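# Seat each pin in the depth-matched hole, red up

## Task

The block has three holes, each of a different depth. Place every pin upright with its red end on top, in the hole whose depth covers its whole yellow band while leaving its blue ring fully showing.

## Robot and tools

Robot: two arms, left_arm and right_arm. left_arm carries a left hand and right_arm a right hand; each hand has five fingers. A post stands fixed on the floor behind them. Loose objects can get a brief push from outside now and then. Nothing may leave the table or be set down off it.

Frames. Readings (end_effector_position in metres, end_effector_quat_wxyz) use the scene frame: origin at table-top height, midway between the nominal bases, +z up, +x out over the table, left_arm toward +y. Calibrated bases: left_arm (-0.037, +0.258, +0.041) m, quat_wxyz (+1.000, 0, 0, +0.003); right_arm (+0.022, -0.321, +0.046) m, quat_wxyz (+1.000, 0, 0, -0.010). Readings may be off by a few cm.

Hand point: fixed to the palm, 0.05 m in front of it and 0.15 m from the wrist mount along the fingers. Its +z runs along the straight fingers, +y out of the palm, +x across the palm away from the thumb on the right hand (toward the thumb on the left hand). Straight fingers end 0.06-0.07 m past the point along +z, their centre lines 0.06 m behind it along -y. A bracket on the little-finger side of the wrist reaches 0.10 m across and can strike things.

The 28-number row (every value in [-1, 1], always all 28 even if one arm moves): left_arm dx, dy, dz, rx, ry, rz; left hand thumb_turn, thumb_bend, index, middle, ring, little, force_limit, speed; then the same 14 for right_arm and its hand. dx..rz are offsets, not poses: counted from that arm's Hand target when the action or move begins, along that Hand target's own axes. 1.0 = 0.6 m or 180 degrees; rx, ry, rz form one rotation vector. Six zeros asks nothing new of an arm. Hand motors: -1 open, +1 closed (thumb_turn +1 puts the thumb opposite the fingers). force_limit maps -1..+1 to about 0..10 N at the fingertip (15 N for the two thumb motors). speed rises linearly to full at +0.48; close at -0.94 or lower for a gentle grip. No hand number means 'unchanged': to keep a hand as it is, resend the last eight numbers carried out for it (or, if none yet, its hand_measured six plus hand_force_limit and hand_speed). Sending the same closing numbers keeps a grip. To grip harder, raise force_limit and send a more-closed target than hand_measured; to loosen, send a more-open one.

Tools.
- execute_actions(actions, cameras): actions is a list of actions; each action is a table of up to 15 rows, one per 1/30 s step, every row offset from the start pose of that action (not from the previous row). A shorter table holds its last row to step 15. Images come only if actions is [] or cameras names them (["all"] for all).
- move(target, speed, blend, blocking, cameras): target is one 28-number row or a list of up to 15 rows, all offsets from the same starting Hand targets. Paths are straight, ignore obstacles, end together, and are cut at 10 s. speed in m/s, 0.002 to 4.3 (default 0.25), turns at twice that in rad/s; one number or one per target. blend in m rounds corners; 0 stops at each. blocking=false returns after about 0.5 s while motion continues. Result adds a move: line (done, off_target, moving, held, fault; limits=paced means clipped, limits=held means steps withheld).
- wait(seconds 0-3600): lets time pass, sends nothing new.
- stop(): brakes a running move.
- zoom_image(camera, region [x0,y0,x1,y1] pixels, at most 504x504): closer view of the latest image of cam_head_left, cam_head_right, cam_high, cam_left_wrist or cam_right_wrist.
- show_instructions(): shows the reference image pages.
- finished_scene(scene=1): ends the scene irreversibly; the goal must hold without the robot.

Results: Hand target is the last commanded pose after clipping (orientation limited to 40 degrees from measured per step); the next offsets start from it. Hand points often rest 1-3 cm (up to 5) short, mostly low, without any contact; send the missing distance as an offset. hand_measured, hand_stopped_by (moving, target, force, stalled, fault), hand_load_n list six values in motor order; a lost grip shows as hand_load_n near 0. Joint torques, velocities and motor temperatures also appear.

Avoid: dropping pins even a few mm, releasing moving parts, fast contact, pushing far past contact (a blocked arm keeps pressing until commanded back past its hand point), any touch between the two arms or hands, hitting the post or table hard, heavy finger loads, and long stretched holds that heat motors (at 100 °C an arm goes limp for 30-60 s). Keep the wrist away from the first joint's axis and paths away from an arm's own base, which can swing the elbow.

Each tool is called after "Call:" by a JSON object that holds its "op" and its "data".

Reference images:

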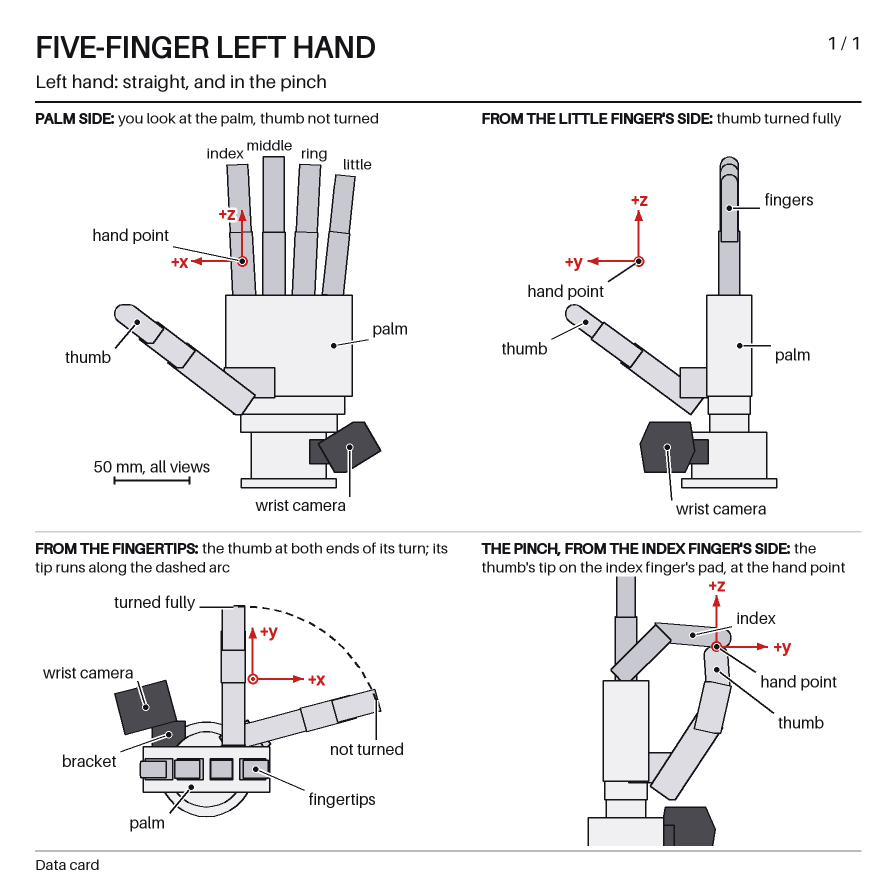

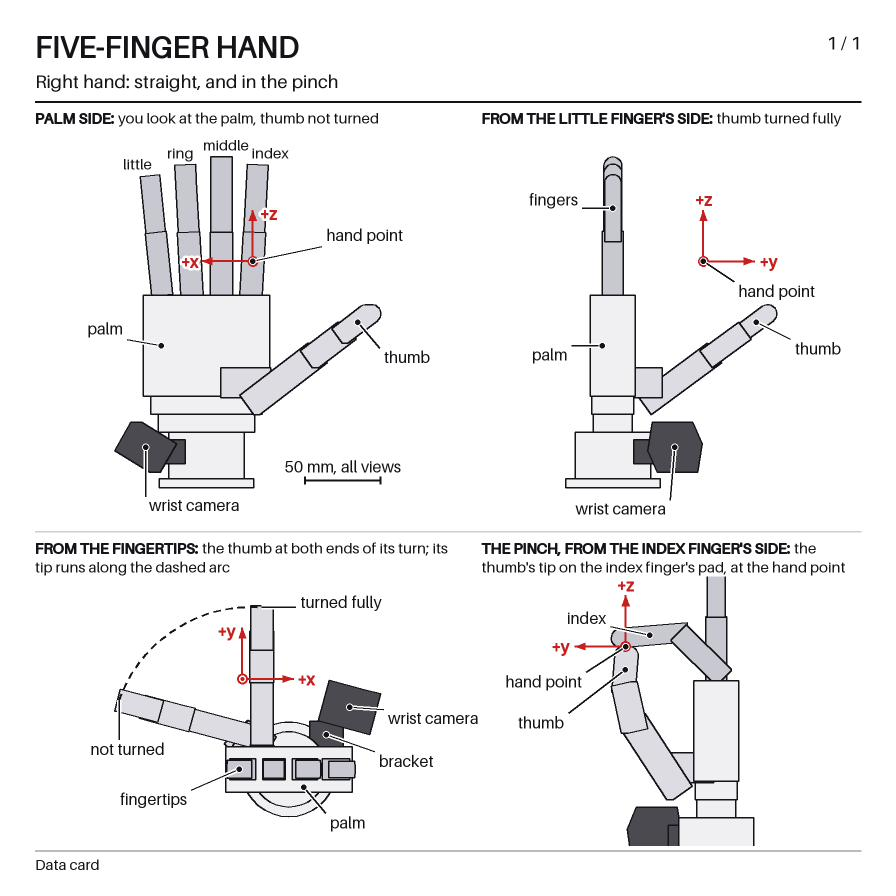

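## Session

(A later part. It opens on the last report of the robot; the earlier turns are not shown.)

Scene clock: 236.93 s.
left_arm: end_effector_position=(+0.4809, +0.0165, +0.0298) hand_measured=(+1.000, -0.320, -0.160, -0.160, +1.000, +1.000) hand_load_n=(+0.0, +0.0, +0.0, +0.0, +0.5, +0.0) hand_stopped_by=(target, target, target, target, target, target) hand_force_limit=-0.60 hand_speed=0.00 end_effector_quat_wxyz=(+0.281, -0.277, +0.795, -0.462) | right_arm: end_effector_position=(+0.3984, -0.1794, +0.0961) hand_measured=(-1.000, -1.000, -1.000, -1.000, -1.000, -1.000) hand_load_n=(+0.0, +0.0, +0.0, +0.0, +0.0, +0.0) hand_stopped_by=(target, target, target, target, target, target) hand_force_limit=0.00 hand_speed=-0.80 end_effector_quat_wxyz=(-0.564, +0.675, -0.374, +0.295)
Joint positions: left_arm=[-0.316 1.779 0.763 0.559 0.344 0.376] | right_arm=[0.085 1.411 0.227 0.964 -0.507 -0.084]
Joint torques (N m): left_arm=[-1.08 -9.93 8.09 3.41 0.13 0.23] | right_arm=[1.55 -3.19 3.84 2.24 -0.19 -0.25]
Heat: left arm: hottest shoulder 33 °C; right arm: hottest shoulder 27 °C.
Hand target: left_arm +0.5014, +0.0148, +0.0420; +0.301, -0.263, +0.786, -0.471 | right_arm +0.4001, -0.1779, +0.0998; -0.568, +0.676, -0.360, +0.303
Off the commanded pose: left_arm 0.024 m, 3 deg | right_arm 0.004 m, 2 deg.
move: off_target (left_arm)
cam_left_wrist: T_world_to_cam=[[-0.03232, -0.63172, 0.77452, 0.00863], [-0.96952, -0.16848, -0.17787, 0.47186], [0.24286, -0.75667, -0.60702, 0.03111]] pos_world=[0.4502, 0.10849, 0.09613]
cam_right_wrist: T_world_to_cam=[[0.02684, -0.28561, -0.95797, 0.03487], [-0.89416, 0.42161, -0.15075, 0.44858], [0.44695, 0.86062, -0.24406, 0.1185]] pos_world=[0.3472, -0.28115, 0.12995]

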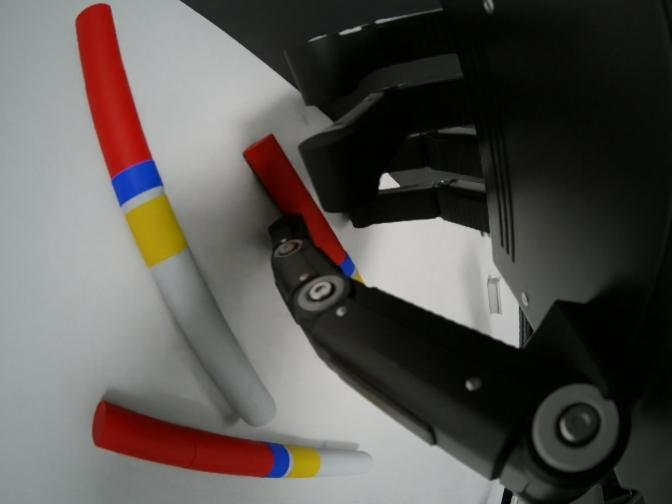

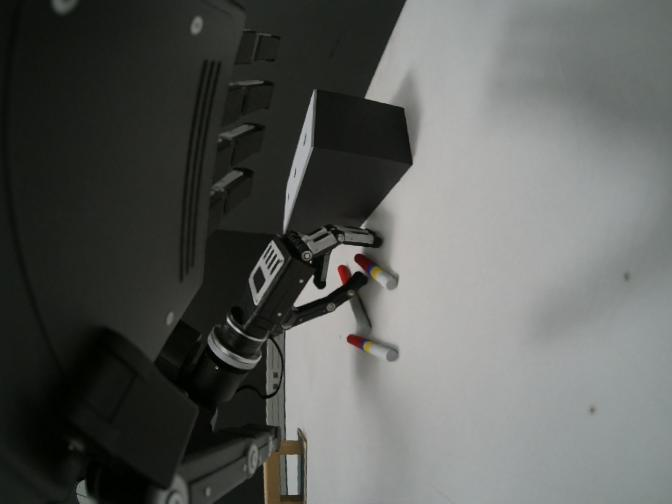

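Call:
{"op": "move", "data": {"target": [0.00224,0.0090,0.00375,0,0,0,1,-0.32,-0.16,-0.16,1,1,-0.6,0.0,0,0,0,0,0,0,-1,-1,-1,-1,-1,-1,0,-0.8], "speed": 0.05, "cameras": ["cam_left_wrist","cam_right_wrist"]}}

Scene clock: 238.60 s.
left_arm: end_effector_position=(+0.4826, +0.0157, +0.0280) hand_measured=(+1.000, -0.320, -0.160, -0.160, +1.000, +1.000) hand_load_n=(+0.0, +0.0, +0.0, +0.0, +0.0, +0.0) hand_stopped_by=(target, target, target, target, target, target) hand_force_limit=-0.60 hand_speed=0.00 end_effector_quat_wxyz=(+0.284, -0.275, +0.793, -0.464) | right_arm: end_effector_position=(+0.3984, -0.1794, +0.0961) hand_measured=(-1.000, -1.000, -1.000, -1.000, -1.000, -1.000) hand_load_n=(+0.0, +0.0, +0.0, +0.0, +0.0, +0.0) hand_stopped_by=(target, target, target, target, target, target) hand_force_limit=0.00 hand_speed=-0.80 end_effector_quat_wxyz=(-0.564, +0.675, -0.374, +0.295)
Joint positions: left_arm=[-0.316 1.79 0.763 0.579 0.345 0.376] | right_arm=[0.085 1.411 0.227 0.964 -0.507 -0.084]
Joint torques (N m): left_arm=[-1.2 -9.41 7.9 3.22 0.11 0.22] | right_arm=[1.61 -3.25 3.79 2.25 -0.17 -0.23]
Heat: left arm: hottest shoulder 33 °C; right arm: hottest shoulder 27 °C.
Hand target: left_arm +0.5014, +0.0148, +0.0360; +0.301, -0.263, +0.786, -0.471 | right_arm +0.4001, -0.1779, +0.0998; -0.568, +0.676, -0.360, +0.303
Off the commanded pose: left_arm 0.021 m, 3 deg | right_arm 0.004 m, 2 deg.
move: off_target (left_arm)
cam_left_wrist: T_world_to_cam=[[-0.03985, -0.62906, 0.77633, 0.01316], [-0.96822, -0.16769, -0.18558, 0.47257], [0.24693, -0.75905, -0.60239, 0.02696]] pos_world=[0.45141, 0.10799, 0.09372]
cam_right_wrist: T_world_to_cam=[[0.02684, -0.28561, -0.95797, 0.03487], [-0.89416, 0.42161, -0.15075, 0.44858], [0.44695, 0.86062, -0.24406, 0.1185]] pos_world=[0.3472, -0.28115, 0.12995]

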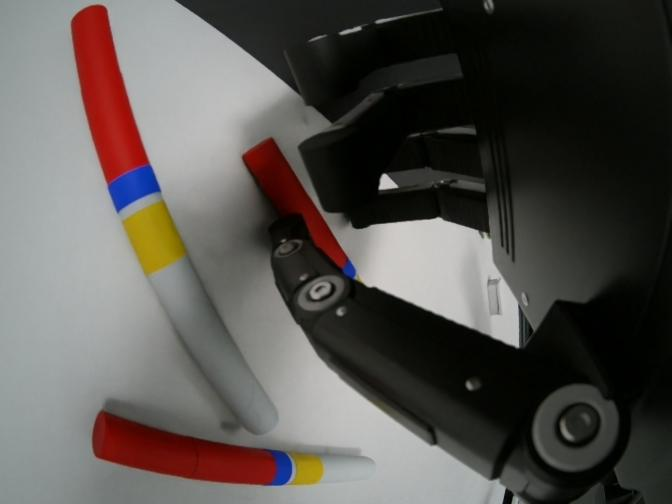

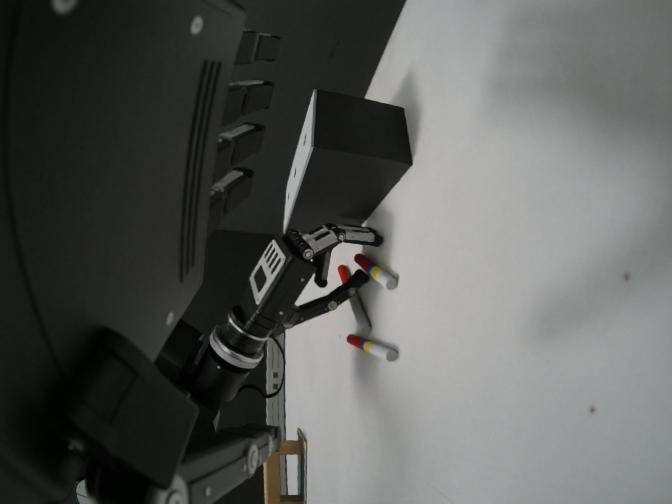

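Call:
{"op": "move", "data": {"target": [0.00187,0.0075,0.00312,0,0,0,1,-0.32,-0.16,-0.16,1,1,-0.6,0.0,0,0,0,0,0,0,-1,-1,-1,-1,-1,-1,0,-0.8], "speed": 0.05, "cameras": ["cam_left_wrist","cam_right_wrist"]}}

Scene clock: 239.97 s.
left_arm: end_effector_position=(+0.4841, +0.0149, +0.0272) hand_measured=(+1.000, -0.320, -0.160, -0.160, +1.000, +1.000) hand_load_n=(+0.0, +0.5, +0.0, -1.0, +0.0, +0.0) hand_stopped_by=(target, target, target, target, target, target) hand_force_limit=-0.60 hand_speed=0.00 end_effector_quat_wxyz=(+0.286, -0.273, +0.791, -0.467) | right_arm: end_effector_position=(+0.3984, -0.1794, +0.0961) hand_measured=(-1.000, -1.000, -1.000, -1.000, -1.000, -1.000) hand_load_n=(+0.0, +0.0, +0.0, +0.0, +0.0, +0.0) hand_stopped_by=(target, target, target, target, target, target) hand_force_limit=0.00 hand_speed=-0.80 end_effector_quat_wxyz=(-0.564, +0.675, -0.374, +0.295)
Joint positions: left_arm=[-0.316 1.798 0.763 0.595 0.347 0.376] | right_arm=[0.085 1.411 0.227 0.964 -0.507 -0.084]
Joint torques (N m): left_arm=[-0.73 -8.88 7.72 3.23 0.08 0.21] | right_arm=[1.73 -3.25 3.74 2.24 -0.2 -0.24]
Heat: left arm: hottest shoulder 33 °C; right arm: hottest shoulder 27 °C.
Hand target: left_arm +0.5014, +0.0148, +0.0310; +0.301, -0.263, +0.786, -0.471 | right_arm +0.4001, -0.1779, +0.0998; -0.568, +0.676, -0.360, +0.303
Off the commanded pose: left_arm 0.018 m, 2 deg | right_arm 0.004 m, 2 deg.
move: off_target (left_arm)
cam_left_wrist: T_world_to_cam=[[-0.04733, -0.62623, 0.7782, 0.01689], [-0.96683, -0.16704, -0.19322, 0.47331], [0.25099, -0.76153, -0.59755, 0.02343]] pos_world=[0.45253, 0.10748, 0.09231]
cam_right_wrist: T_world_to_cam=[[0.02684, -0.28561, -0.95797, 0.03487], [-0.89416, 0.42161, -0.15075, 0.44858], [0.44695, 0.86062, -0.24406, 0.1185]] pos_world=[0.3472, -0.28115, 0.12995]

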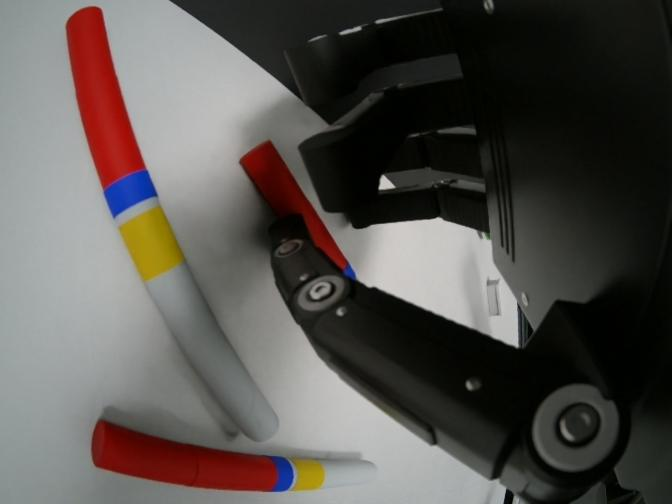

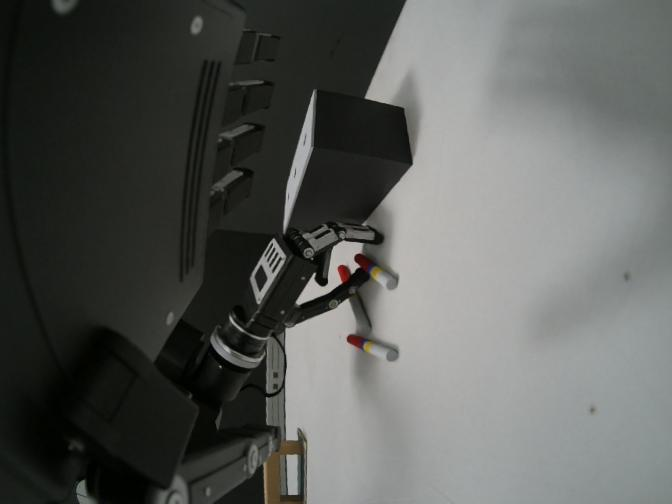

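Call:
{"op": "move", "data": {"target": [0.00206,0.00873,0.0001,0,0,0,1,-0.32,-0.16,-0.16,1,1,-0.6,0.0,0,0,0,0,0,0,-1,-1,-1,-1,-1,-1,0,-0.8], "speed": 0.05, "cameras": ["cam_left_wrist","cam_right_wrist"]}}

Scene clock: 242.23 s.
left_arm: end_effector_position=(+0.4858, +0.0141, +0.0268) hand_measured=(+1.000, -0.320, -0.160, -0.160, +1.000, +1.000) hand_load_n=(+0.0, +0.0, +0.0, -1.5, +0.0, +0.0) hand_stopped_by=(target, target, target, target, target, target) hand_force_limit=-0.60 hand_speed=0.00 end_effector_quat_wxyz=(+0.289, -0.270, +0.789, -0.470) | right_arm: end_effector_position=(+0.3984, -0.1794, +0.0961) hand_measured=(-1.000, -1.000, -1.000, -1.000, -1.000, -1.000) hand_load_n=(+0.0, +0.0, +0.0, +0.0, +0.0, +0.0) hand_stopped_by=(target, target, target, target, target, target) hand_force_limit=0.00 hand_speed=-0.80 end_effector_quat_wxyz=(-0.564, +0.675, -0.374, +0.295)
Joint positions: left_arm=[-0.316 1.805 0.763 0.614 0.348 0.376] | right_arm=[0.085 1.411 0.227 0.964 -0.507 -0.084]
Joint torques (N m): left_arm=[-0.73 -8.94 7.25 3.08 0.05 0.24] | right_arm=[1.55 -3.08 3.81 2.25 -0.19 -0.26]
Heat: left arm: hottest shoulder 33 °C; right arm: hottest shoulder 26 °C.
Hand target: left_arm +0.4999, +0.0161, +0.0260; +0.301, -0.263, +0.786, -0.471 | right_arm +0.4001, -0.1779, +0.0998; -0.568, +0.676, -0.360, +0.303
Off the commanded pose: left_arm 0.014 m, 2 deg | right_arm 0.004 m, 2 deg.
move: off_target (left_arm)
cam_left_wrist: T_world_to_cam=[[-0.05604, -0.62322, 0.78004, 0.02089], [-0.96506, -0.16647, -0.20233, 0.47414], [0.25595, -0.76412, -0.59212, 0.01953]] pos_world=[0.45375, 0.10688, 0.0912]
cam_right_wrist: T_world_to_cam=[[0.02684, -0.28561, -0.95797, 0.03487], [-0.89416, 0.42161, -0.15075, 0.44858], [0.44695, 0.86062, -0.24406, 0.1185]] pos_world=[0.3472, -0.28115, 0.12995]

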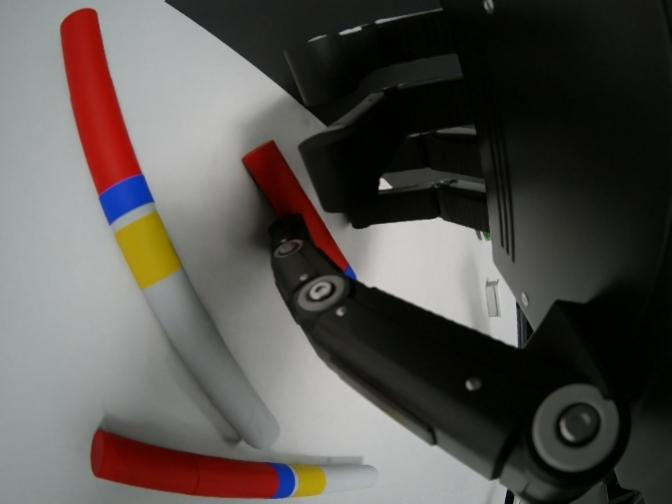

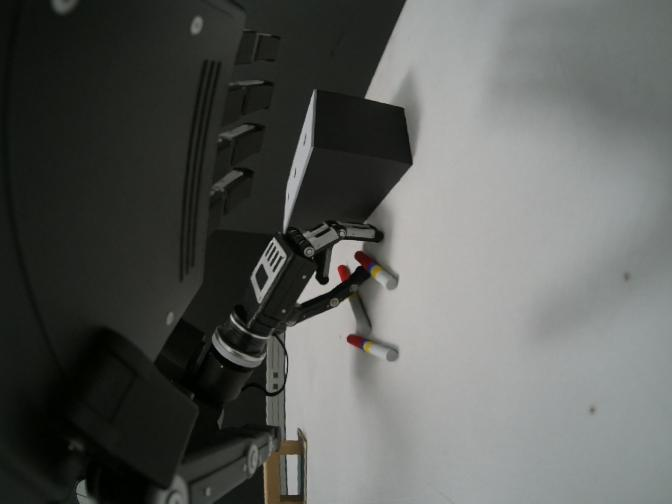

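Call:
{"op": "move", "data": {"target": [0.00137,0.0054,-0.0049,0,0,0,1,-0.32,-0.16,-0.5,1,1,-0.6,0.0,0,0,0,0,0,0,-1,-1,-1,-1,-1,-1,0,-0.8], "speed": 0.05, "cameras": ["cam_left_wrist","cam_right_wrist"]}}

Scene clock: 245.17 s.
left_arm: end_effector_position=(+0.4850, +0.0154, +0.0250) hand_measured=(+1.000, -0.320, -0.160, -0.498, +1.000, +1.000) hand_load_n=(+0.0, +0.0, +2.0, -6.5, +0.0, +0.0) hand_stopped_by=(target, target, target, target, target, target) hand_force_limit=-0.60 hand_speed=0.00 end_effector_quat_wxyz=(+0.286, -0.269, +0.789, -0.473) | right_arm: end_effector_position=(+0.3984, -0.1794, +0.0961) hand_measured=(-1.000, -1.000, -1.000, -1.000, -1.000, -1.000) hand_load_n=(-0.5, +0.0, +0.0, +0.0, +0.0, +0.0) hand_stopped_by=(target, target, target, target, target, target) hand_force_limit=0.00 hand_speed=-0.80 end_effector_quat_wxyz=(-0.564, +0.675, -0.374, +0.295)
Joint positions: left_arm=[-0.31 1.81 0.762 0.618 0.362 0.376] | right_arm=[0.085 1.411 0.227 0.964 -0.507 -0.084]
Joint torques (N m): left_arm=[-1.49 -9.7 6.48 3.36 -0.17 0.24] | right_arm=[1.55 -3.14 3.75 2.22 -0.18 -0.22]
Heat: left arm: hottest shoulder 33 °C; right arm: hottest shoulder 26 °C.
Hand target: left_arm +0.4968, +0.0186, +0.0240; +0.301, -0.263, +0.786, -0.471 | right_arm +0.4001, -0.1779, +0.0998; -0.568, +0.676, -0.360, +0.303
Off the commanded pose: left_arm 0.012 m, 2 deg | right_arm 0.004 m, 2 deg.
move: off_target (left_arm)
cam_left_wrist: T_world_to_cam=[[-0.05753, -0.61889, 0.78337, 0.02362], [-0.96675, -0.16129, -0.19843, 0.47389], [0.24916, -0.76874, -0.58903, 0.02305]] pos_world=[0.45375, 0.10877, 0.0891]
cam_right_wrist: T_world_to_cam=[[0.02684, -0.28561, -0.95797, 0.03487], [-0.89416, 0.42161, -0.15075, 0.44858], [0.44695, 0.86062, -0.24406, 0.1185]] pos_world=[0.3472, -0.28115, 0.12995]

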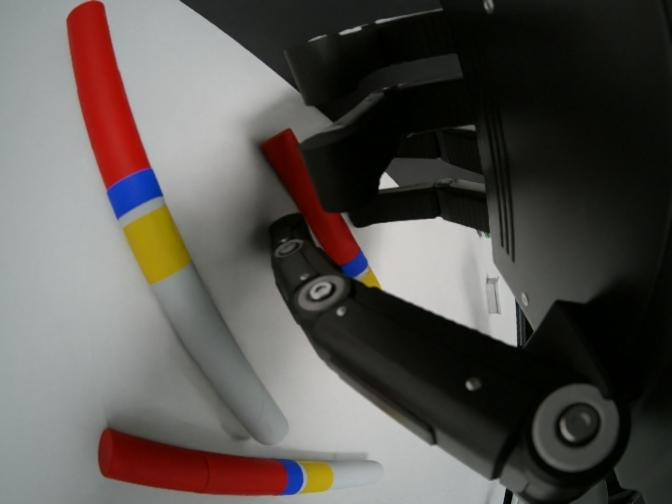

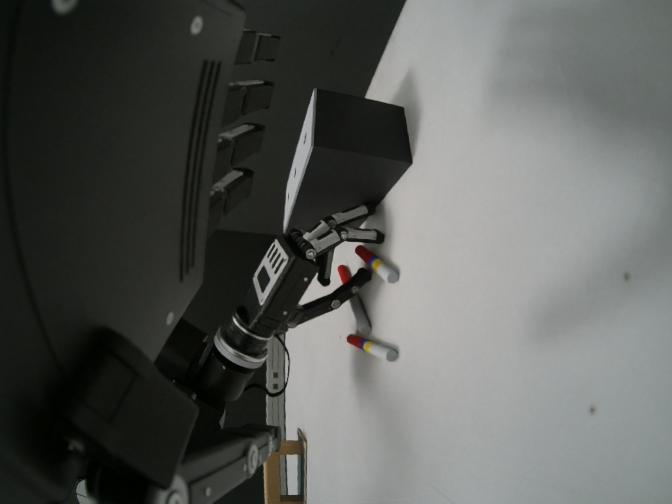

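Call:
{"op": "zoom_image", "data": {"camera": "cam_right_wrist", "region": [300, 180, 440, 320]}}

Call:
{"op": "zoom_image", "data": {"camera": "cam_left_wrist", "region": [210, 90, 430, 310]}}

Scaled by 3.600 from the camera's image (finer frame: 960x720).

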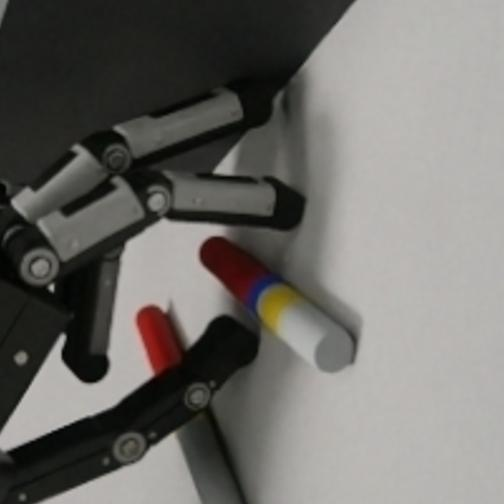

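Scaled by 2.291 from the camera's image (finer frame: 960x720).

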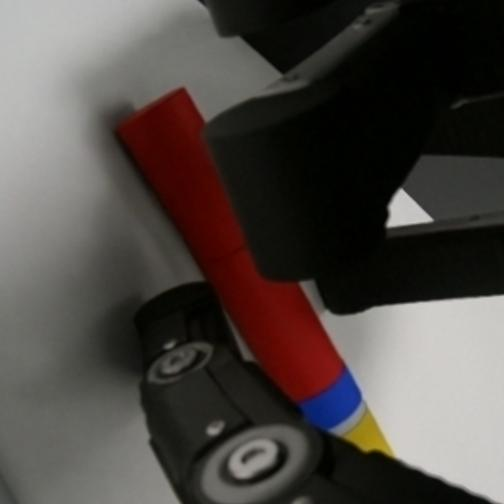

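Call:
{"op": "move", "data": {"target": [0,0,0,0,0,0,1,-0.32,-0.16,-0.3,1,1,-0.6,-0.6,0,0,0,0,0,0,-1,-1,-1,-1,-1,-1,0,-0.8], "speed": 0.05, "cameras": ["cam_left_wrist","cam_right_wrist"]}}

Scene clock: 249.10 s.
left_arm: end_effector_position=(+0.4861, +0.0150, +0.0256) hand_measured=(+1.000, -0.320, -0.160, -0.300, +1.000, +1.000) hand_load_n=(+0.0, +0.0, +0.0, -0.5, +0.0, +0.0) hand_stopped_by=(target, target, target, target, target, target) hand_force_limit=-0.60 hand_speed=-0.60 end_effector_quat_wxyz=(+0.290, -0.270, +0.788, -0.472) | right_arm: end_effector_position=(+0.3984, -0.1794, +0.0961) hand_measured=(-1.000, -1.000, -1.000, -1.000, -1.000, -1.000) hand_load_n=(+0.0, -0.5, +0.0, -0.5, +0.0, +0.0) hand_stopped_by=(target, target, target, target, target, target) hand_force_limit=0.00 hand_speed=-0.80 end_effector_quat_wxyz=(-0.564, +0.675, -0.374, +0.295)
Joint positions: left_arm=[-0.313 1.81 0.762 0.623 0.353 0.376] | right_arm=[0.085 1.411 0.227 0.964 -0.507 -0.084]
Joint torques (N m): left_arm=[-0.85 -9.52 6.49 3.22 -0.05 0.26] | right_arm=[1.67 -3.08 3.79 2.22 -0.19 -0.24]
Heat: left arm: hottest shoulder 33 °C; right arm: hottest shoulder 26 °C.
Hand target: left_arm +0.4968, +0.0186, +0.0240; +0.301, -0.263, +0.786, -0.471 | right_arm +0.4001, -0.1779, +0.0998; -0.568, +0.676, -0.360, +0.303
Off the commanded pose: left_arm 0.011 m, 2 deg | right_arm 0.004 m, 2 deg.
move: done
cam_left_wrist: T_world_to_cam=[[-0.05854, -0.62101, 0.78162, 0.02344], [-0.96478, -0.16594, -0.2041, 0.47421], [0.25645, -0.76604, -0.58942, 0.01922]] pos_world=[0.45395, 0.10797, 0.0898]
cam_right_wrist: T_world_to_cam=[[0.02684, -0.28561, -0.95797, 0.03487], [-0.89416, 0.42161, -0.15075, 0.44858], [0.44695, 0.86062, -0.24406, 0.1185]] pos_world=[0.3472, -0.28115, 0.12995]

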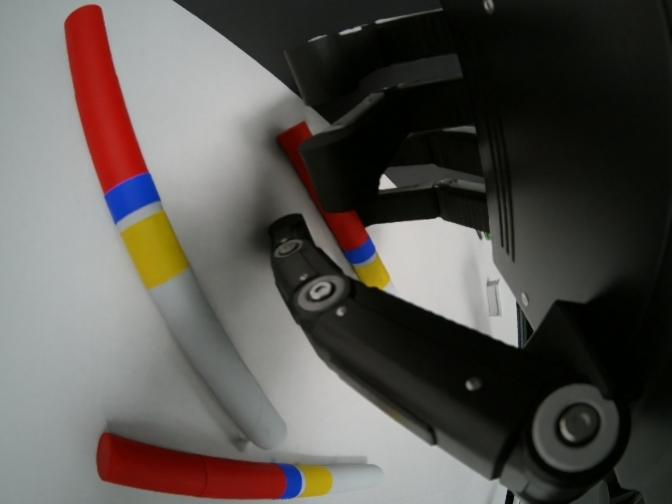

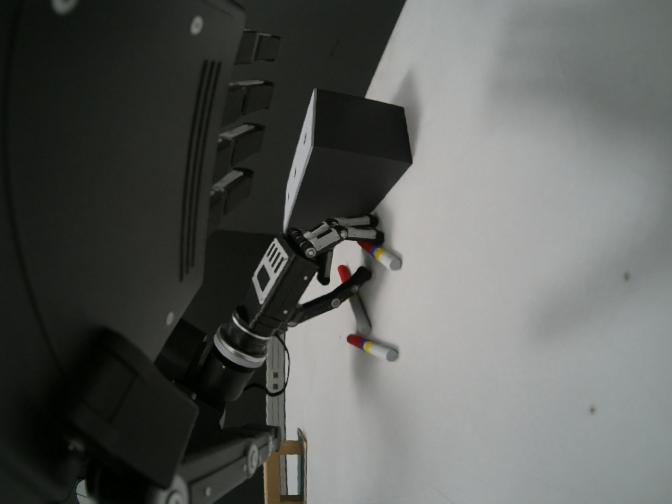

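Call:
{"op": "wait", "data": {"seconds": 0.1, "cameras": ["cam_left_wrist","cam_right_wrist"]}}

Scene clock: 249.80 s.
left_arm: end_effector_position=(+0.4861, +0.0150, +0.0256) hand_measured=(+1.000, -0.320, -0.160, -0.300, +1.000, +1.000) hand_load_n=(+0.0, +0.0, +0.0, +0.0, +0.0, +0.0) hand_stopped_by=(target, target, target, target, target, target) hand_force_limit=-0.60 hand_speed=-0.60 end_effector_quat_wxyz=(+0.290, -0.270, +0.788, -0.472) | right_arm: end_effector_position=(+0.3984, -0.1794, +0.0961) hand_measured=(-1.000, -1.000, -1.000, -1.000, -1.000, -1.000) hand_load_n=(+0.0, +0.0, +0.0, +0.0, +0.0, +0.0) hand_stopped_by=(target, target, target, target, target, target) hand_force_limit=0.00 hand_speed=-0.80 end_effector_quat_wxyz=(-0.564, +0.675, -0.374, +0.295)
Joint positions: left_arm=[-0.313 1.81 0.762 0.623 0.353 0.376] | right_arm=[0.085 1.411 0.227 0.964 -0.507 -0.084]
Joint torques (N m): left_arm=[-0.91 -9.7 6.37 3.23 -0.03 0.24] | right_arm=[1.67 -3.14 3.78 2.26 -0.19 -0.23]
Heat: left arm: hottest shoulder 33 °C; right arm: hottest shoulder 26 °C.
Hand target: left_arm +0.4968, +0.0186, +0.0240; +0.301, -0.263, +0.786, -0.471 | right_arm +0.4001, -0.1779, +0.0998; -0.568, +0.676, -0.360, +0.303
Off the commanded pose: left_arm 0.011 m, 2 deg | right_arm 0.004 m, 2 deg.
wait: 0.10 s; at rest from the start
cam_left_wrist: T_world_to_cam=[[-0.05854, -0.62101, 0.78162, 0.02344], [-0.96478, -0.16594, -0.2041, 0.47421], [0.25645, -0.76604, -0.58942, 0.01922]] pos_world=[0.45395, 0.10797, 0.0898]
cam_right_wrist: T_world_to_cam=[[0.02684, -0.28561, -0.95797, 0.03487], [-0.89416, 0.42161, -0.15075, 0.44858], [0.44695, 0.86062, -0.24406, 0.1185]] pos_world=[0.3472, -0.28115, 0.12995]

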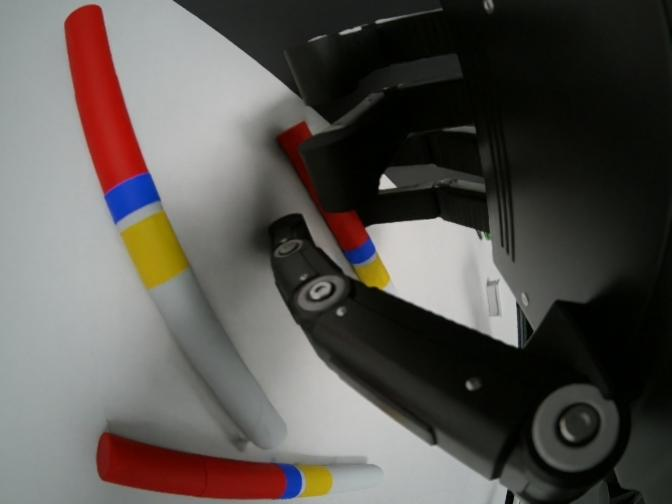

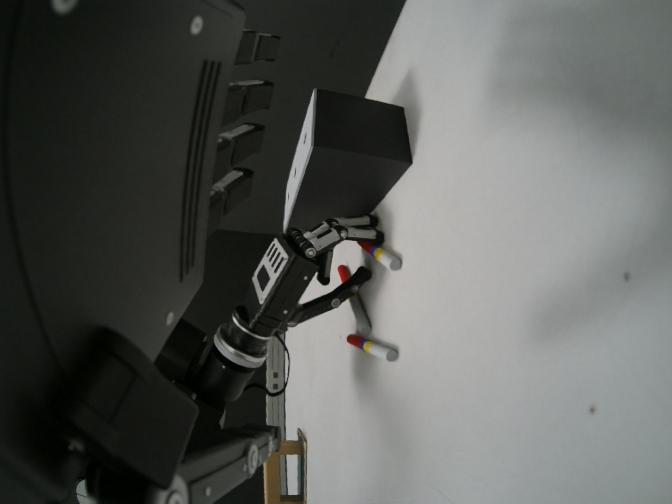

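Call:
{"op": "move", "data": {"target": [0,0,0,0,0,0,1,-0.32,-0.14,-0.14,1,1,-0.6,-0.9,0,0,0,0,0,0,-1,-1,-1,-1,-1,-1,0,-0.8], "speed": 0.05, "cameras": ["cam_left_wrist"]}}

Call:
{"op": "move", "data": {"target": [0,0,0,0,0,0,1,-0.32,0.0,0.0,1,1,-0.6,-0.9,0,0,0,0,0,0,-1,-1,-1,-1,-1,-1,0,-0.8], "speed": 0.05, "cameras": ["cam_left_wrist","cam_right_wrist"]}}

Scene clock: 252.00 s.
left_arm: end_effector_position=(+0.4860, +0.0123, +0.0269) hand_measured=(+1.000, -0.320, -0.140, -0.140, +1.000, +1.000) hand_load_n=(+0.0, +0.0, +0.0, +1.5, +0.0, +0.0) hand_stopped_by=(target, target, target, target, target, target) hand_force_limit=-0.60 hand_speed=-0.90 end_effector_quat_wxyz=(+0.291, -0.266, +0.787, -0.474) | right_arm: end_effector_position=(+0.3984, -0.1794, +0.0961) hand_measured=(-1.000, -1.000, -1.000, -1.000, -1.000, -1.000) hand_load_n=(+0.0, +0.0, +0.0, +0.0, +0.0, +0.0) hand_stopped_by=(target, target, target, target, target, target) hand_force_limit=0.00 hand_speed=-0.80 end_effector_quat_wxyz=(-0.564, +0.675, -0.374, +0.295)
Joint positions: left_arm=[-0.317 1.81 0.762 0.629 0.353 0.377] | right_arm=[0.085 1.411 0.227 0.964 -0.507 -0.084]
Joint torques (N m): left_arm=[-1.03 -9.11 6.34 3 -0.01 0.24] | right_arm=[1.67 -3.08 3.84 2.25 -0.19 -0.23]
Heat: left arm: hottest shoulder 33 °C; right arm: hottest shoulder 26 °C.
Hand target: left_arm +0.4968, +0.0186, +0.0240; +0.301, -0.263, +0.786, -0.471 | right_arm +0.4001, -0.1779, +0.0998; -0.568, +0.676, -0.360, +0.303
Off the commanded pose: left_arm 0.013 m, 1 deg | right_arm 0.004 m, 2 deg.
move: done
cam_left_wrist: T_world_to_cam=[[-0.06708, -0.62007, 0.78167, 0.02502], [-0.96424, -0.16105, -0.2105, 0.47373], [0.25641, -0.76784, -0.58709, 0.01793]] pos_world=[0.45387, 0.10558, 0.09069]

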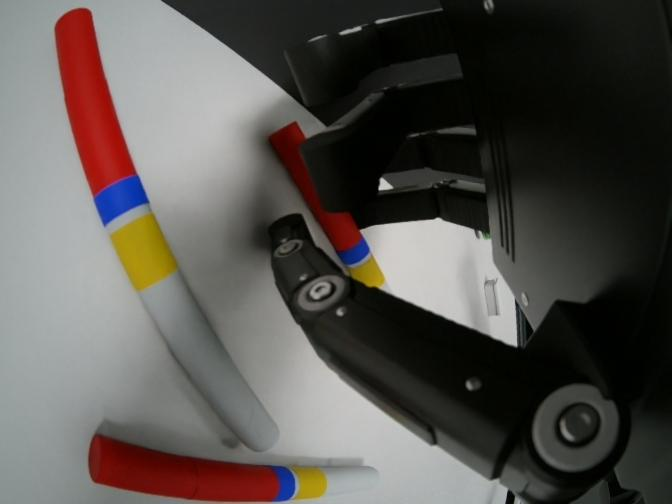

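Scene clock: 253.07 s.
left_arm: end_effector_position=(+0.4859, +0.0114, +0.0272) hand_measured=(+1.000, -0.320, +0.000, +0.000, +1.000, +1.000) hand_load_n=(+0.0, +0.0, +0.0, +1.5, +0.0, +0.0) hand_stopped_by=(target, target, target, target, target, target) hand_force_limit=-0.60 hand_speed=-0.90 end_effector_quat_wxyz=(+0.291, -0.265, +0.787, -0.474) | right_arm: end_effector_position=(+0.3984, -0.1794, +0.0961) hand_measured=(-1.000, -1.000, -1.000, -1.000, -1.000, -1.000) hand_load_n=(+0.0, +0.0, +0.0, +0.0, +0.0, +0.0) hand_stopped_by=(target, target, target, target, target, target) hand_force_limit=0.00 hand_speed=-0.80 end_effector_quat_wxyz=(-0.564, +0.675, -0.374, +0.295)
Joint positions: left_arm=[-0.319 1.81 0.762 0.631 0.353 0.377] | right_arm=[0.085 1.411 0.227 0.964 -0.507 -0.084]
Joint torques (N m): left_arm=[-1.67 -9.64 6.46 2.95 -0.07 0.22] | right_arm=[1.61 -3.19 3.79 2.21 -0.18 -0.23]
Heat: left arm: hottest shoulder 33 °C; right arm: hottest shoulder 26 °C.
Hand target: left_arm +0.4968, +0.0186, +0.0240; +0.301, -0.263, +0.786, -0.471 | right_arm +0.4001, -0.1779, +0.0998; -0.568, +0.676, -0.360, +0.303
Off the commanded pose: left_arm 0.013 m, 1 deg | right_arm 0.004 m, 2 deg.
move: done
cam_left_wrist: T_world_to_cam=[[-0.06912, -0.61953, 0.78192, 0.02521], [-0.96417, -0.15973, -0.21179, 0.4736], [0.25611, -0.76855, -0.5863, 0.01757]] pos_world=[0.45387, 0.10478, 0.09089]
cam_right_wrist: T_world_to_cam=[[0.02684, -0.28561, -0.95797, 0.03487], [-0.89416, 0.42161, -0.15075, 0.44858], [0.44695, 0.86062, -0.24406, 0.1185]] pos_world=[0.3472, -0.28115, 0.12995]

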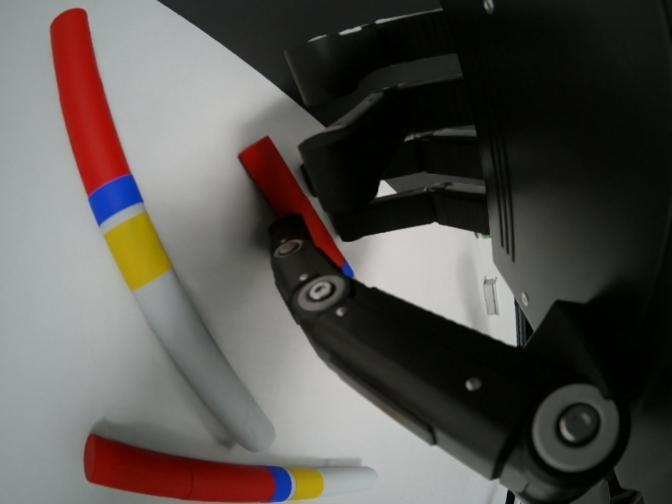

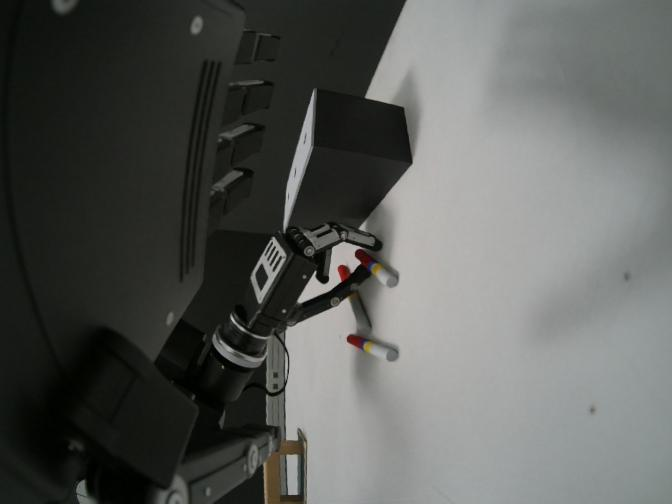

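Call:
{"op": "move", "data": {"target": [0,0,0,0,0,0,1,-0.32,0.25,0.25,1,1,-0.6,-0.94,0,0,0,0,0,0,-1,-1,-1,-1,-1,-1,0,-0.8], "speed": 0.05, "cameras": ["cam_left_wrist","cam_right_wrist"]}}

Scene clock: 256.30 s.
left_arm: end_effector_position=(+0.4859, +0.0114, +0.0272) hand_measured=(+1.000, -0.320, +0.174, +0.140, +1.000, +1.000) hand_load_n=(+0.0, +3.5, +2.0, +2.5, +0.0, +0.0) hand_stopped_by=(target, target, force, force, target, target) hand_force_limit=-0.60 hand_speed=-0.94 end_effector_quat_wxyz=(+0.291, -0.265, +0.787, -0.474) | right_arm: end_effector_position=(+0.3984, -0.1794, +0.0961) hand_measured=(-1.000, -1.000, -1.000, -1.000, -1.000, -1.000) hand_load_n=(+0.0, +0.0, +0.0, +0.0, +0.0, +0.0) hand_stopped_by=(target, target, target, target, target, target) hand_force_limit=0.00 hand_speed=-0.80 end_effector_quat_wxyz=(-0.564, +0.675, -0.374, +0.295)
Joint positions: left_arm=[-0.319 1.81 0.762 0.631 0.353 0.377] | right_arm=[0.085 1.411 0.227 0.964 -0.507 -0.084]
Joint torques (N m): left_arm=[-0.79 -9.82 6.53 2.85 -0.04 0.21] | right_arm=[1.49 -3.25 3.82 2.22 -0.18 -0.23]
Heat: left arm: hottest shoulder 33 °C; right arm: hottest shoulder 26 °C.
Hand target: left_arm +0.4968, +0.0186, +0.0240; +0.301, -0.263, +0.786, -0.471 | right_arm +0.4001, -0.1779, +0.0998; -0.568, +0.676, -0.360, +0.303
Off the commanded pose: left_arm 0.013 m, 1 deg | right_arm 0.004 m, 2 deg.
move: done
cam_left_wrist: T_world_to_cam=[[-0.06912, -0.61953, 0.78192, 0.02521], [-0.96417, -0.15973, -0.21179, 0.4736], [0.25611, -0.76855, -0.5863, 0.01757]] pos_world=[0.45387, 0.10478, 0.09089]
cam_right_wrist: T_world_to_cam=[[0.02684, -0.28561, -0.95797, 0.03487], [-0.89416, 0.42161, -0.15075, 0.44858], [0.44695, 0.86062, -0.24406, 0.1185]] pos_world=[0.3472, -0.28115, 0.12995]

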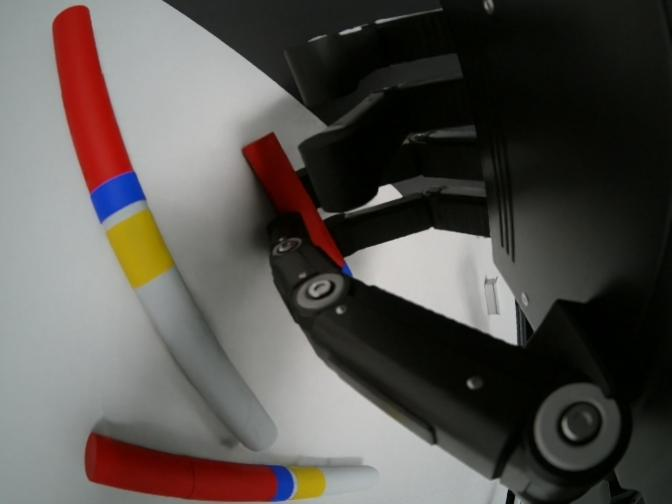

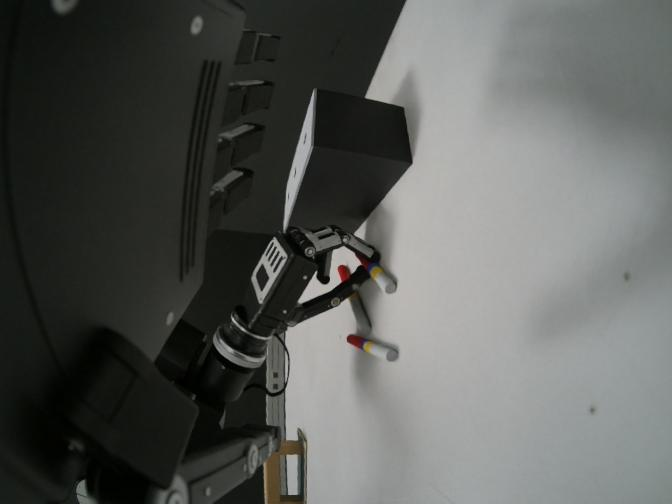

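Call:
{"op": "move", "data": {"target": [0,0,0,0,0,0,1,-0.32,0.36,0.36,1,1,0.1,-0.94,0,0,0,0,0,0,-1,-1,-1,-1,-1,-1,0,-0.8], "speed": 0.05, "cameras": ["cam_left_wrist"]}}

Scene clock: 257.33 s.
left_arm: end_effector_position=(+0.4859, +0.0114, +0.0272) hand_measured=(+1.000, -0.322, +0.200, +0.150, +1.000, +1.000) hand_load_n=(-0.5, +8.5, +6.0, +5.5, +0.0, +0.0) hand_stopped_by=(target, target, force, force, target, target) hand_force_limit=0.10 hand_speed=-0.94 end_effector_quat_wxyz=(+0.291, -0.265, +0.787, -0.474) | right_arm: end_effector_position=(+0.3984, -0.1794, +0.0961) hand_measured=(-1.000, -1.000, -1.000, -1.000, -1.000, -1.000) hand_load_n=(+0.0, +0.0, +0.0, +0.0, +0.0, +0.0) hand_stopped_by=(target, target, target, target, target, target) hand_force_limit=0.00 hand_speed=-0.80 end_effector_quat_wxyz=(-0.564, +0.675, -0.374, +0.295)
Joint positions: left_arm=[-0.319 1.81 0.762 0.631 0.353 0.377] | right_arm=[0.085 1.411 0.227 0.964 -0.507 -0.084]
Joint torques (N m): left_arm=[-1.26 -9.76 6.45 2.84 0 0.2] | right_arm=[1.55 -3.37 3.85 2.24 -0.19 -0.23]
Heat: left arm: hottest shoulder 33 °C; right arm: hottest shoulder 26 °C.
Hand target: left_arm +0.4968, +0.0186, +0.0240; +0.301, -0.263, +0.786, -0.471 | right_arm +0.4001, -0.1779, +0.0998; -0.568, +0.676, -0.360, +0.303
Off the commanded pose: left_arm 0.013 m, 1 deg | right_arm 0.004 m, 2 deg.
move: done
cam_left_wrist: T_world_to_cam=[[-0.06912, -0.61953, 0.78192, 0.02521], [-0.96417, -0.15973, -0.21179, 0.4736], [0.25611, -0.76855, -0.5863, 0.01757]] pos_world=[0.45387, 0.10478, 0.09089]

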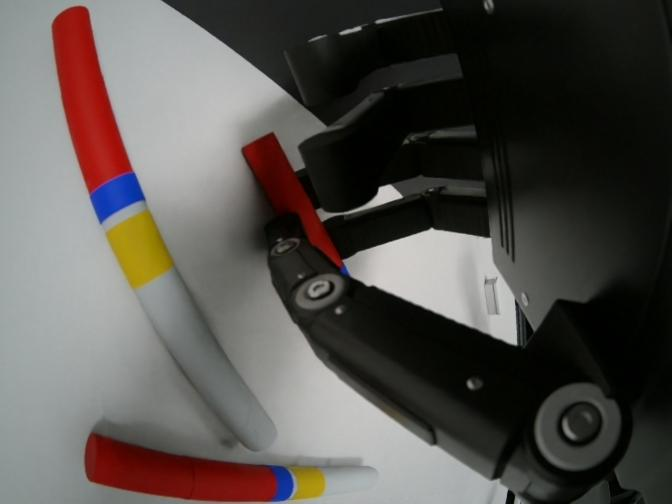

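Call:
{"op": "move", "data": {"target": [-0.00748,-0.02999,-0.01249,0,0,0,1,-0.32,0.36,0.36,1,1,0.1,-0.94,0,0,0,0,0,0,-1,-1,-1,-1,-1,-1,0,-0.8], "speed": 0.03, "cameras": ["cam_left_wrist","cam_right_wrist"]}}

Scene clock: 259.13 s.
left_arm: end_effector_position=(+0.4822, +0.0131, +0.0272) hand_measured=(+1.000, -0.322, +0.200, +0.150, +1.000, +1.000) hand_load_n=(-0.5, +9.0, +5.5, +5.0, +0.0, +0.0) hand_stopped_by=(target, target, force, force, target, target) hand_force_limit=0.10 hand_speed=-0.94 end_effector_quat_wxyz=(+0.285, -0.267, +0.793, -0.468) | right_arm: end_effector_position=(+0.3984, -0.1794, +0.0961) hand_measured=(-1.000, -1.000, -1.000, -1.000, -1.000, -1.000) hand_load_n=(+0.0, +0.0, +0.0, +0.0, +0.0, +0.0) hand_stopped_by=(target, target, target, target, target, target) hand_force_limit=0.00 hand_speed=-0.80 end_effector_quat_wxyz=(-0.564, +0.675, -0.374, +0.295)
Joint positions: left_arm=[-0.319 1.796 0.762 0.594 0.353 0.385] | right_arm=[0.085 1.411 0.227 0.964 -0.507 -0.084]
Joint torques (N m): left_arm=[-0.91 -12.51 6.89 1.91 -0.05 0.22] | right_arm=[1.67 -3.19 3.79 2.24 -0.2 -0.24]
Heat: left arm: hottest shoulder 32 °C; right arm: hottest shoulder 26 °C.
Hand target: left_arm +0.4968, +0.0185, +0.0440; +0.301, -0.263, +0.786, -0.471 | right_arm +0.4001, -0.1779, +0.0998; -0.568, +0.676, -0.360, +0.303
Off the commanded pose: left_arm 0.023 m, 2 deg | right_arm 0.004 m, 2 deg.
move: off_target (left_arm)
cam_left_wrist: T_world_to_cam=[[-0.05746, -0.62911, 0.77519, 0.02071], [-0.96818, -0.15431, -0.19699, 0.47175], [0.24355, -0.76185, -0.60023, 0.02622]] pos_world=[0.45154, 0.1058, 0.09261]
cam_right_wrist: T_world_to_cam=[[0.02684, -0.28561, -0.95797, 0.03487], [-0.89416, 0.42161, -0.15075, 0.44858], [0.44695, 0.86062, -0.24406, 0.1185]] pos_world=[0.3472, -0.28115, 0.12995]

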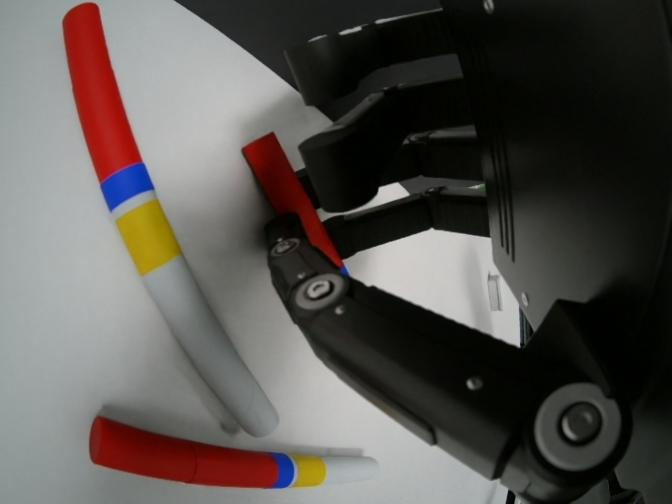

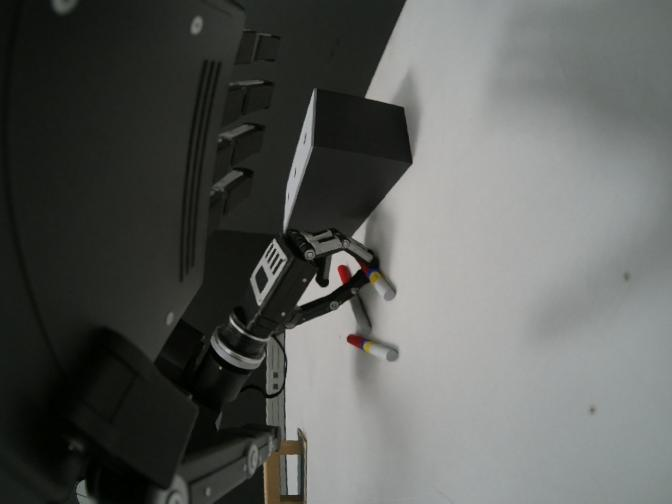

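Call:
{"op": "move", "data": {"target": [-0.00748,-0.02999,-0.01249,0,0,0,1,-0.32,0.36,0.36,1,1,0.1,-0.94,0,0,0,0,0,0,-1,-1,-1,-1,-1,-1,0,-0.8], "speed": 0.03, "cameras": ["cam_left_wrist","cam_right_wrist"]}}

Scene clock: 260.83 s.
left_arm: end_effector_position=(+0.4801, +0.0197, +0.0398) hand_measured=(+1.000, -0.322, +0.200, +0.150, +1.000, +1.000) hand_load_n=(-0.5, +9.0, +5.5, +5.0, +0.5, +0.0) hand_stopped_by=(target, target, force, force, target, target) hand_force_limit=0.10 hand_speed=-0.94 end_effector_quat_wxyz=(+0.282, -0.273, +0.796, -0.461) | right_arm: end_effector_position=(+0.3984, -0.1794, +0.0961) hand_measured=(-1.000, -1.000, -1.000, -1.000, -1.000, -1.000) hand_load_n=(+0.0, +0.0, -0.5, +0.0, +0.0, +0.0) hand_stopped_by=(target, target, target, target, target, target) hand_force_limit=0.00 hand_speed=-0.80 end_effector_quat_wxyz=(-0.564, +0.675, -0.374, +0.295)
Joint positions: left_arm=[-0.31 1.749 0.762 0.528 0.352 0.387] | right_arm=[0.085 1.411 0.227 0.964 -0.507 -0.084]
Joint torques (N m): left_arm=[-0.73 -12.28 7.86 2.15 0.02 0.21] | right_arm=[1.73 -3.25 3.77 2.22 -0.2 -0.24]
Heat: left arm: hottest shoulder 33 °C; right arm: hottest shoulder 26 °C.
Hand target: left_arm +0.4968, +0.0185, +0.0640; +0.301, -0.263, +0.786, -0.471 | right_arm +0.4001, -0.1779, +0.0998; -0.568, +0.676, -0.360, +0.303
Off the commanded pose: left_arm 0.029 m, 3 deg | right_arm 0.004 m, 2 deg.
move: off_target (left_arm)
cam_left_wrist: T_world_to_cam=[[-0.03851, -0.63518, 0.7714, 0.00596], [-0.96973, -0.16253, -0.18224, 0.47353], [0.24113, -0.75507, -0.6097, 0.04073]] pos_world=[0.44961, 0.11151, 0.10653]
cam_right_wrist: T_world_to_cam=[[0.02684, -0.28561, -0.95797, 0.03487], [-0.89416, 0.42161, -0.15075, 0.44858], [0.44695, 0.86062, -0.24406, 0.1185]] pos_world=[0.3472, -0.28115, 0.12995]

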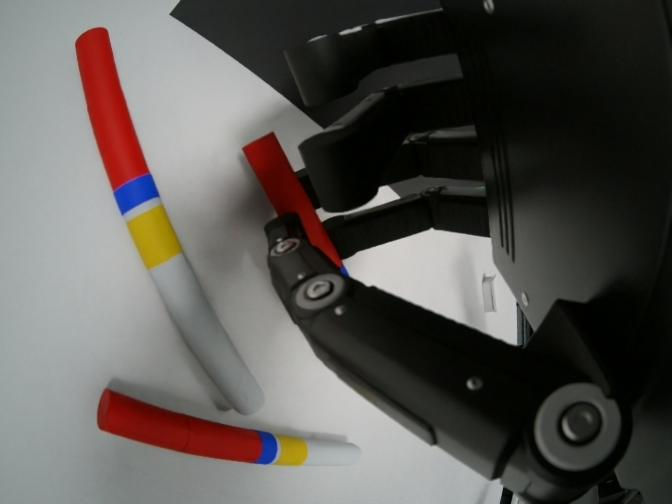

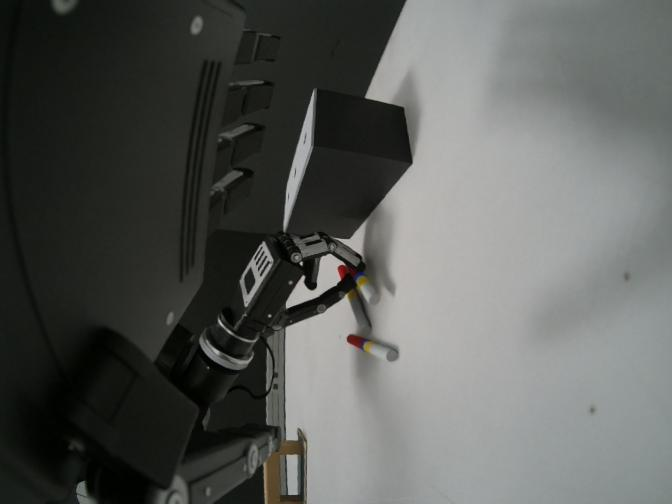

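Call:
{"op": "zoom_image", "data": {"camera": "cam_left_wrist", "region": [210, 110, 430, 330]}}

Call:
{"op": "zoom_image", "data": {"camera": "cam_right_wrist", "region": [280, 210, 420, 350]}}

Scaled by 2.291 from the camera's image (finer frame: 960x720).

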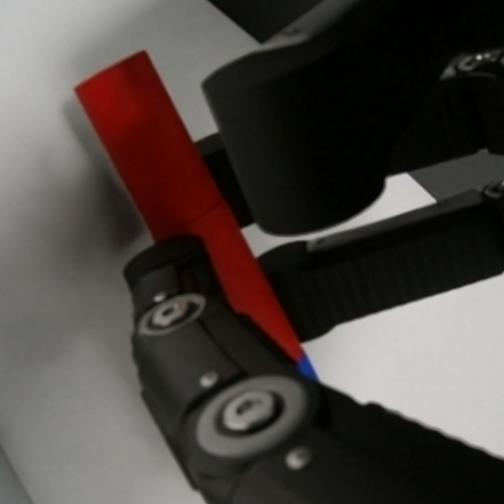

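Scaled by 3.600 from the camera's image (finer frame: 960x720).

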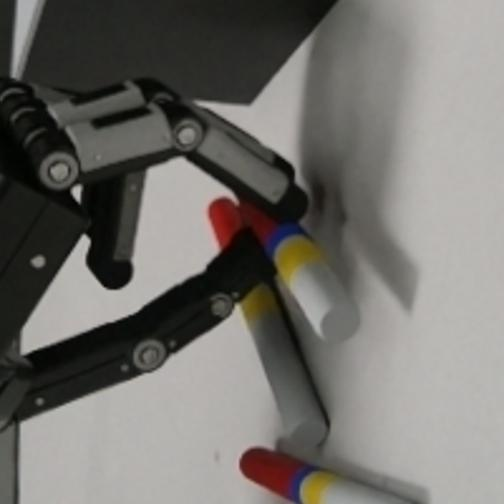

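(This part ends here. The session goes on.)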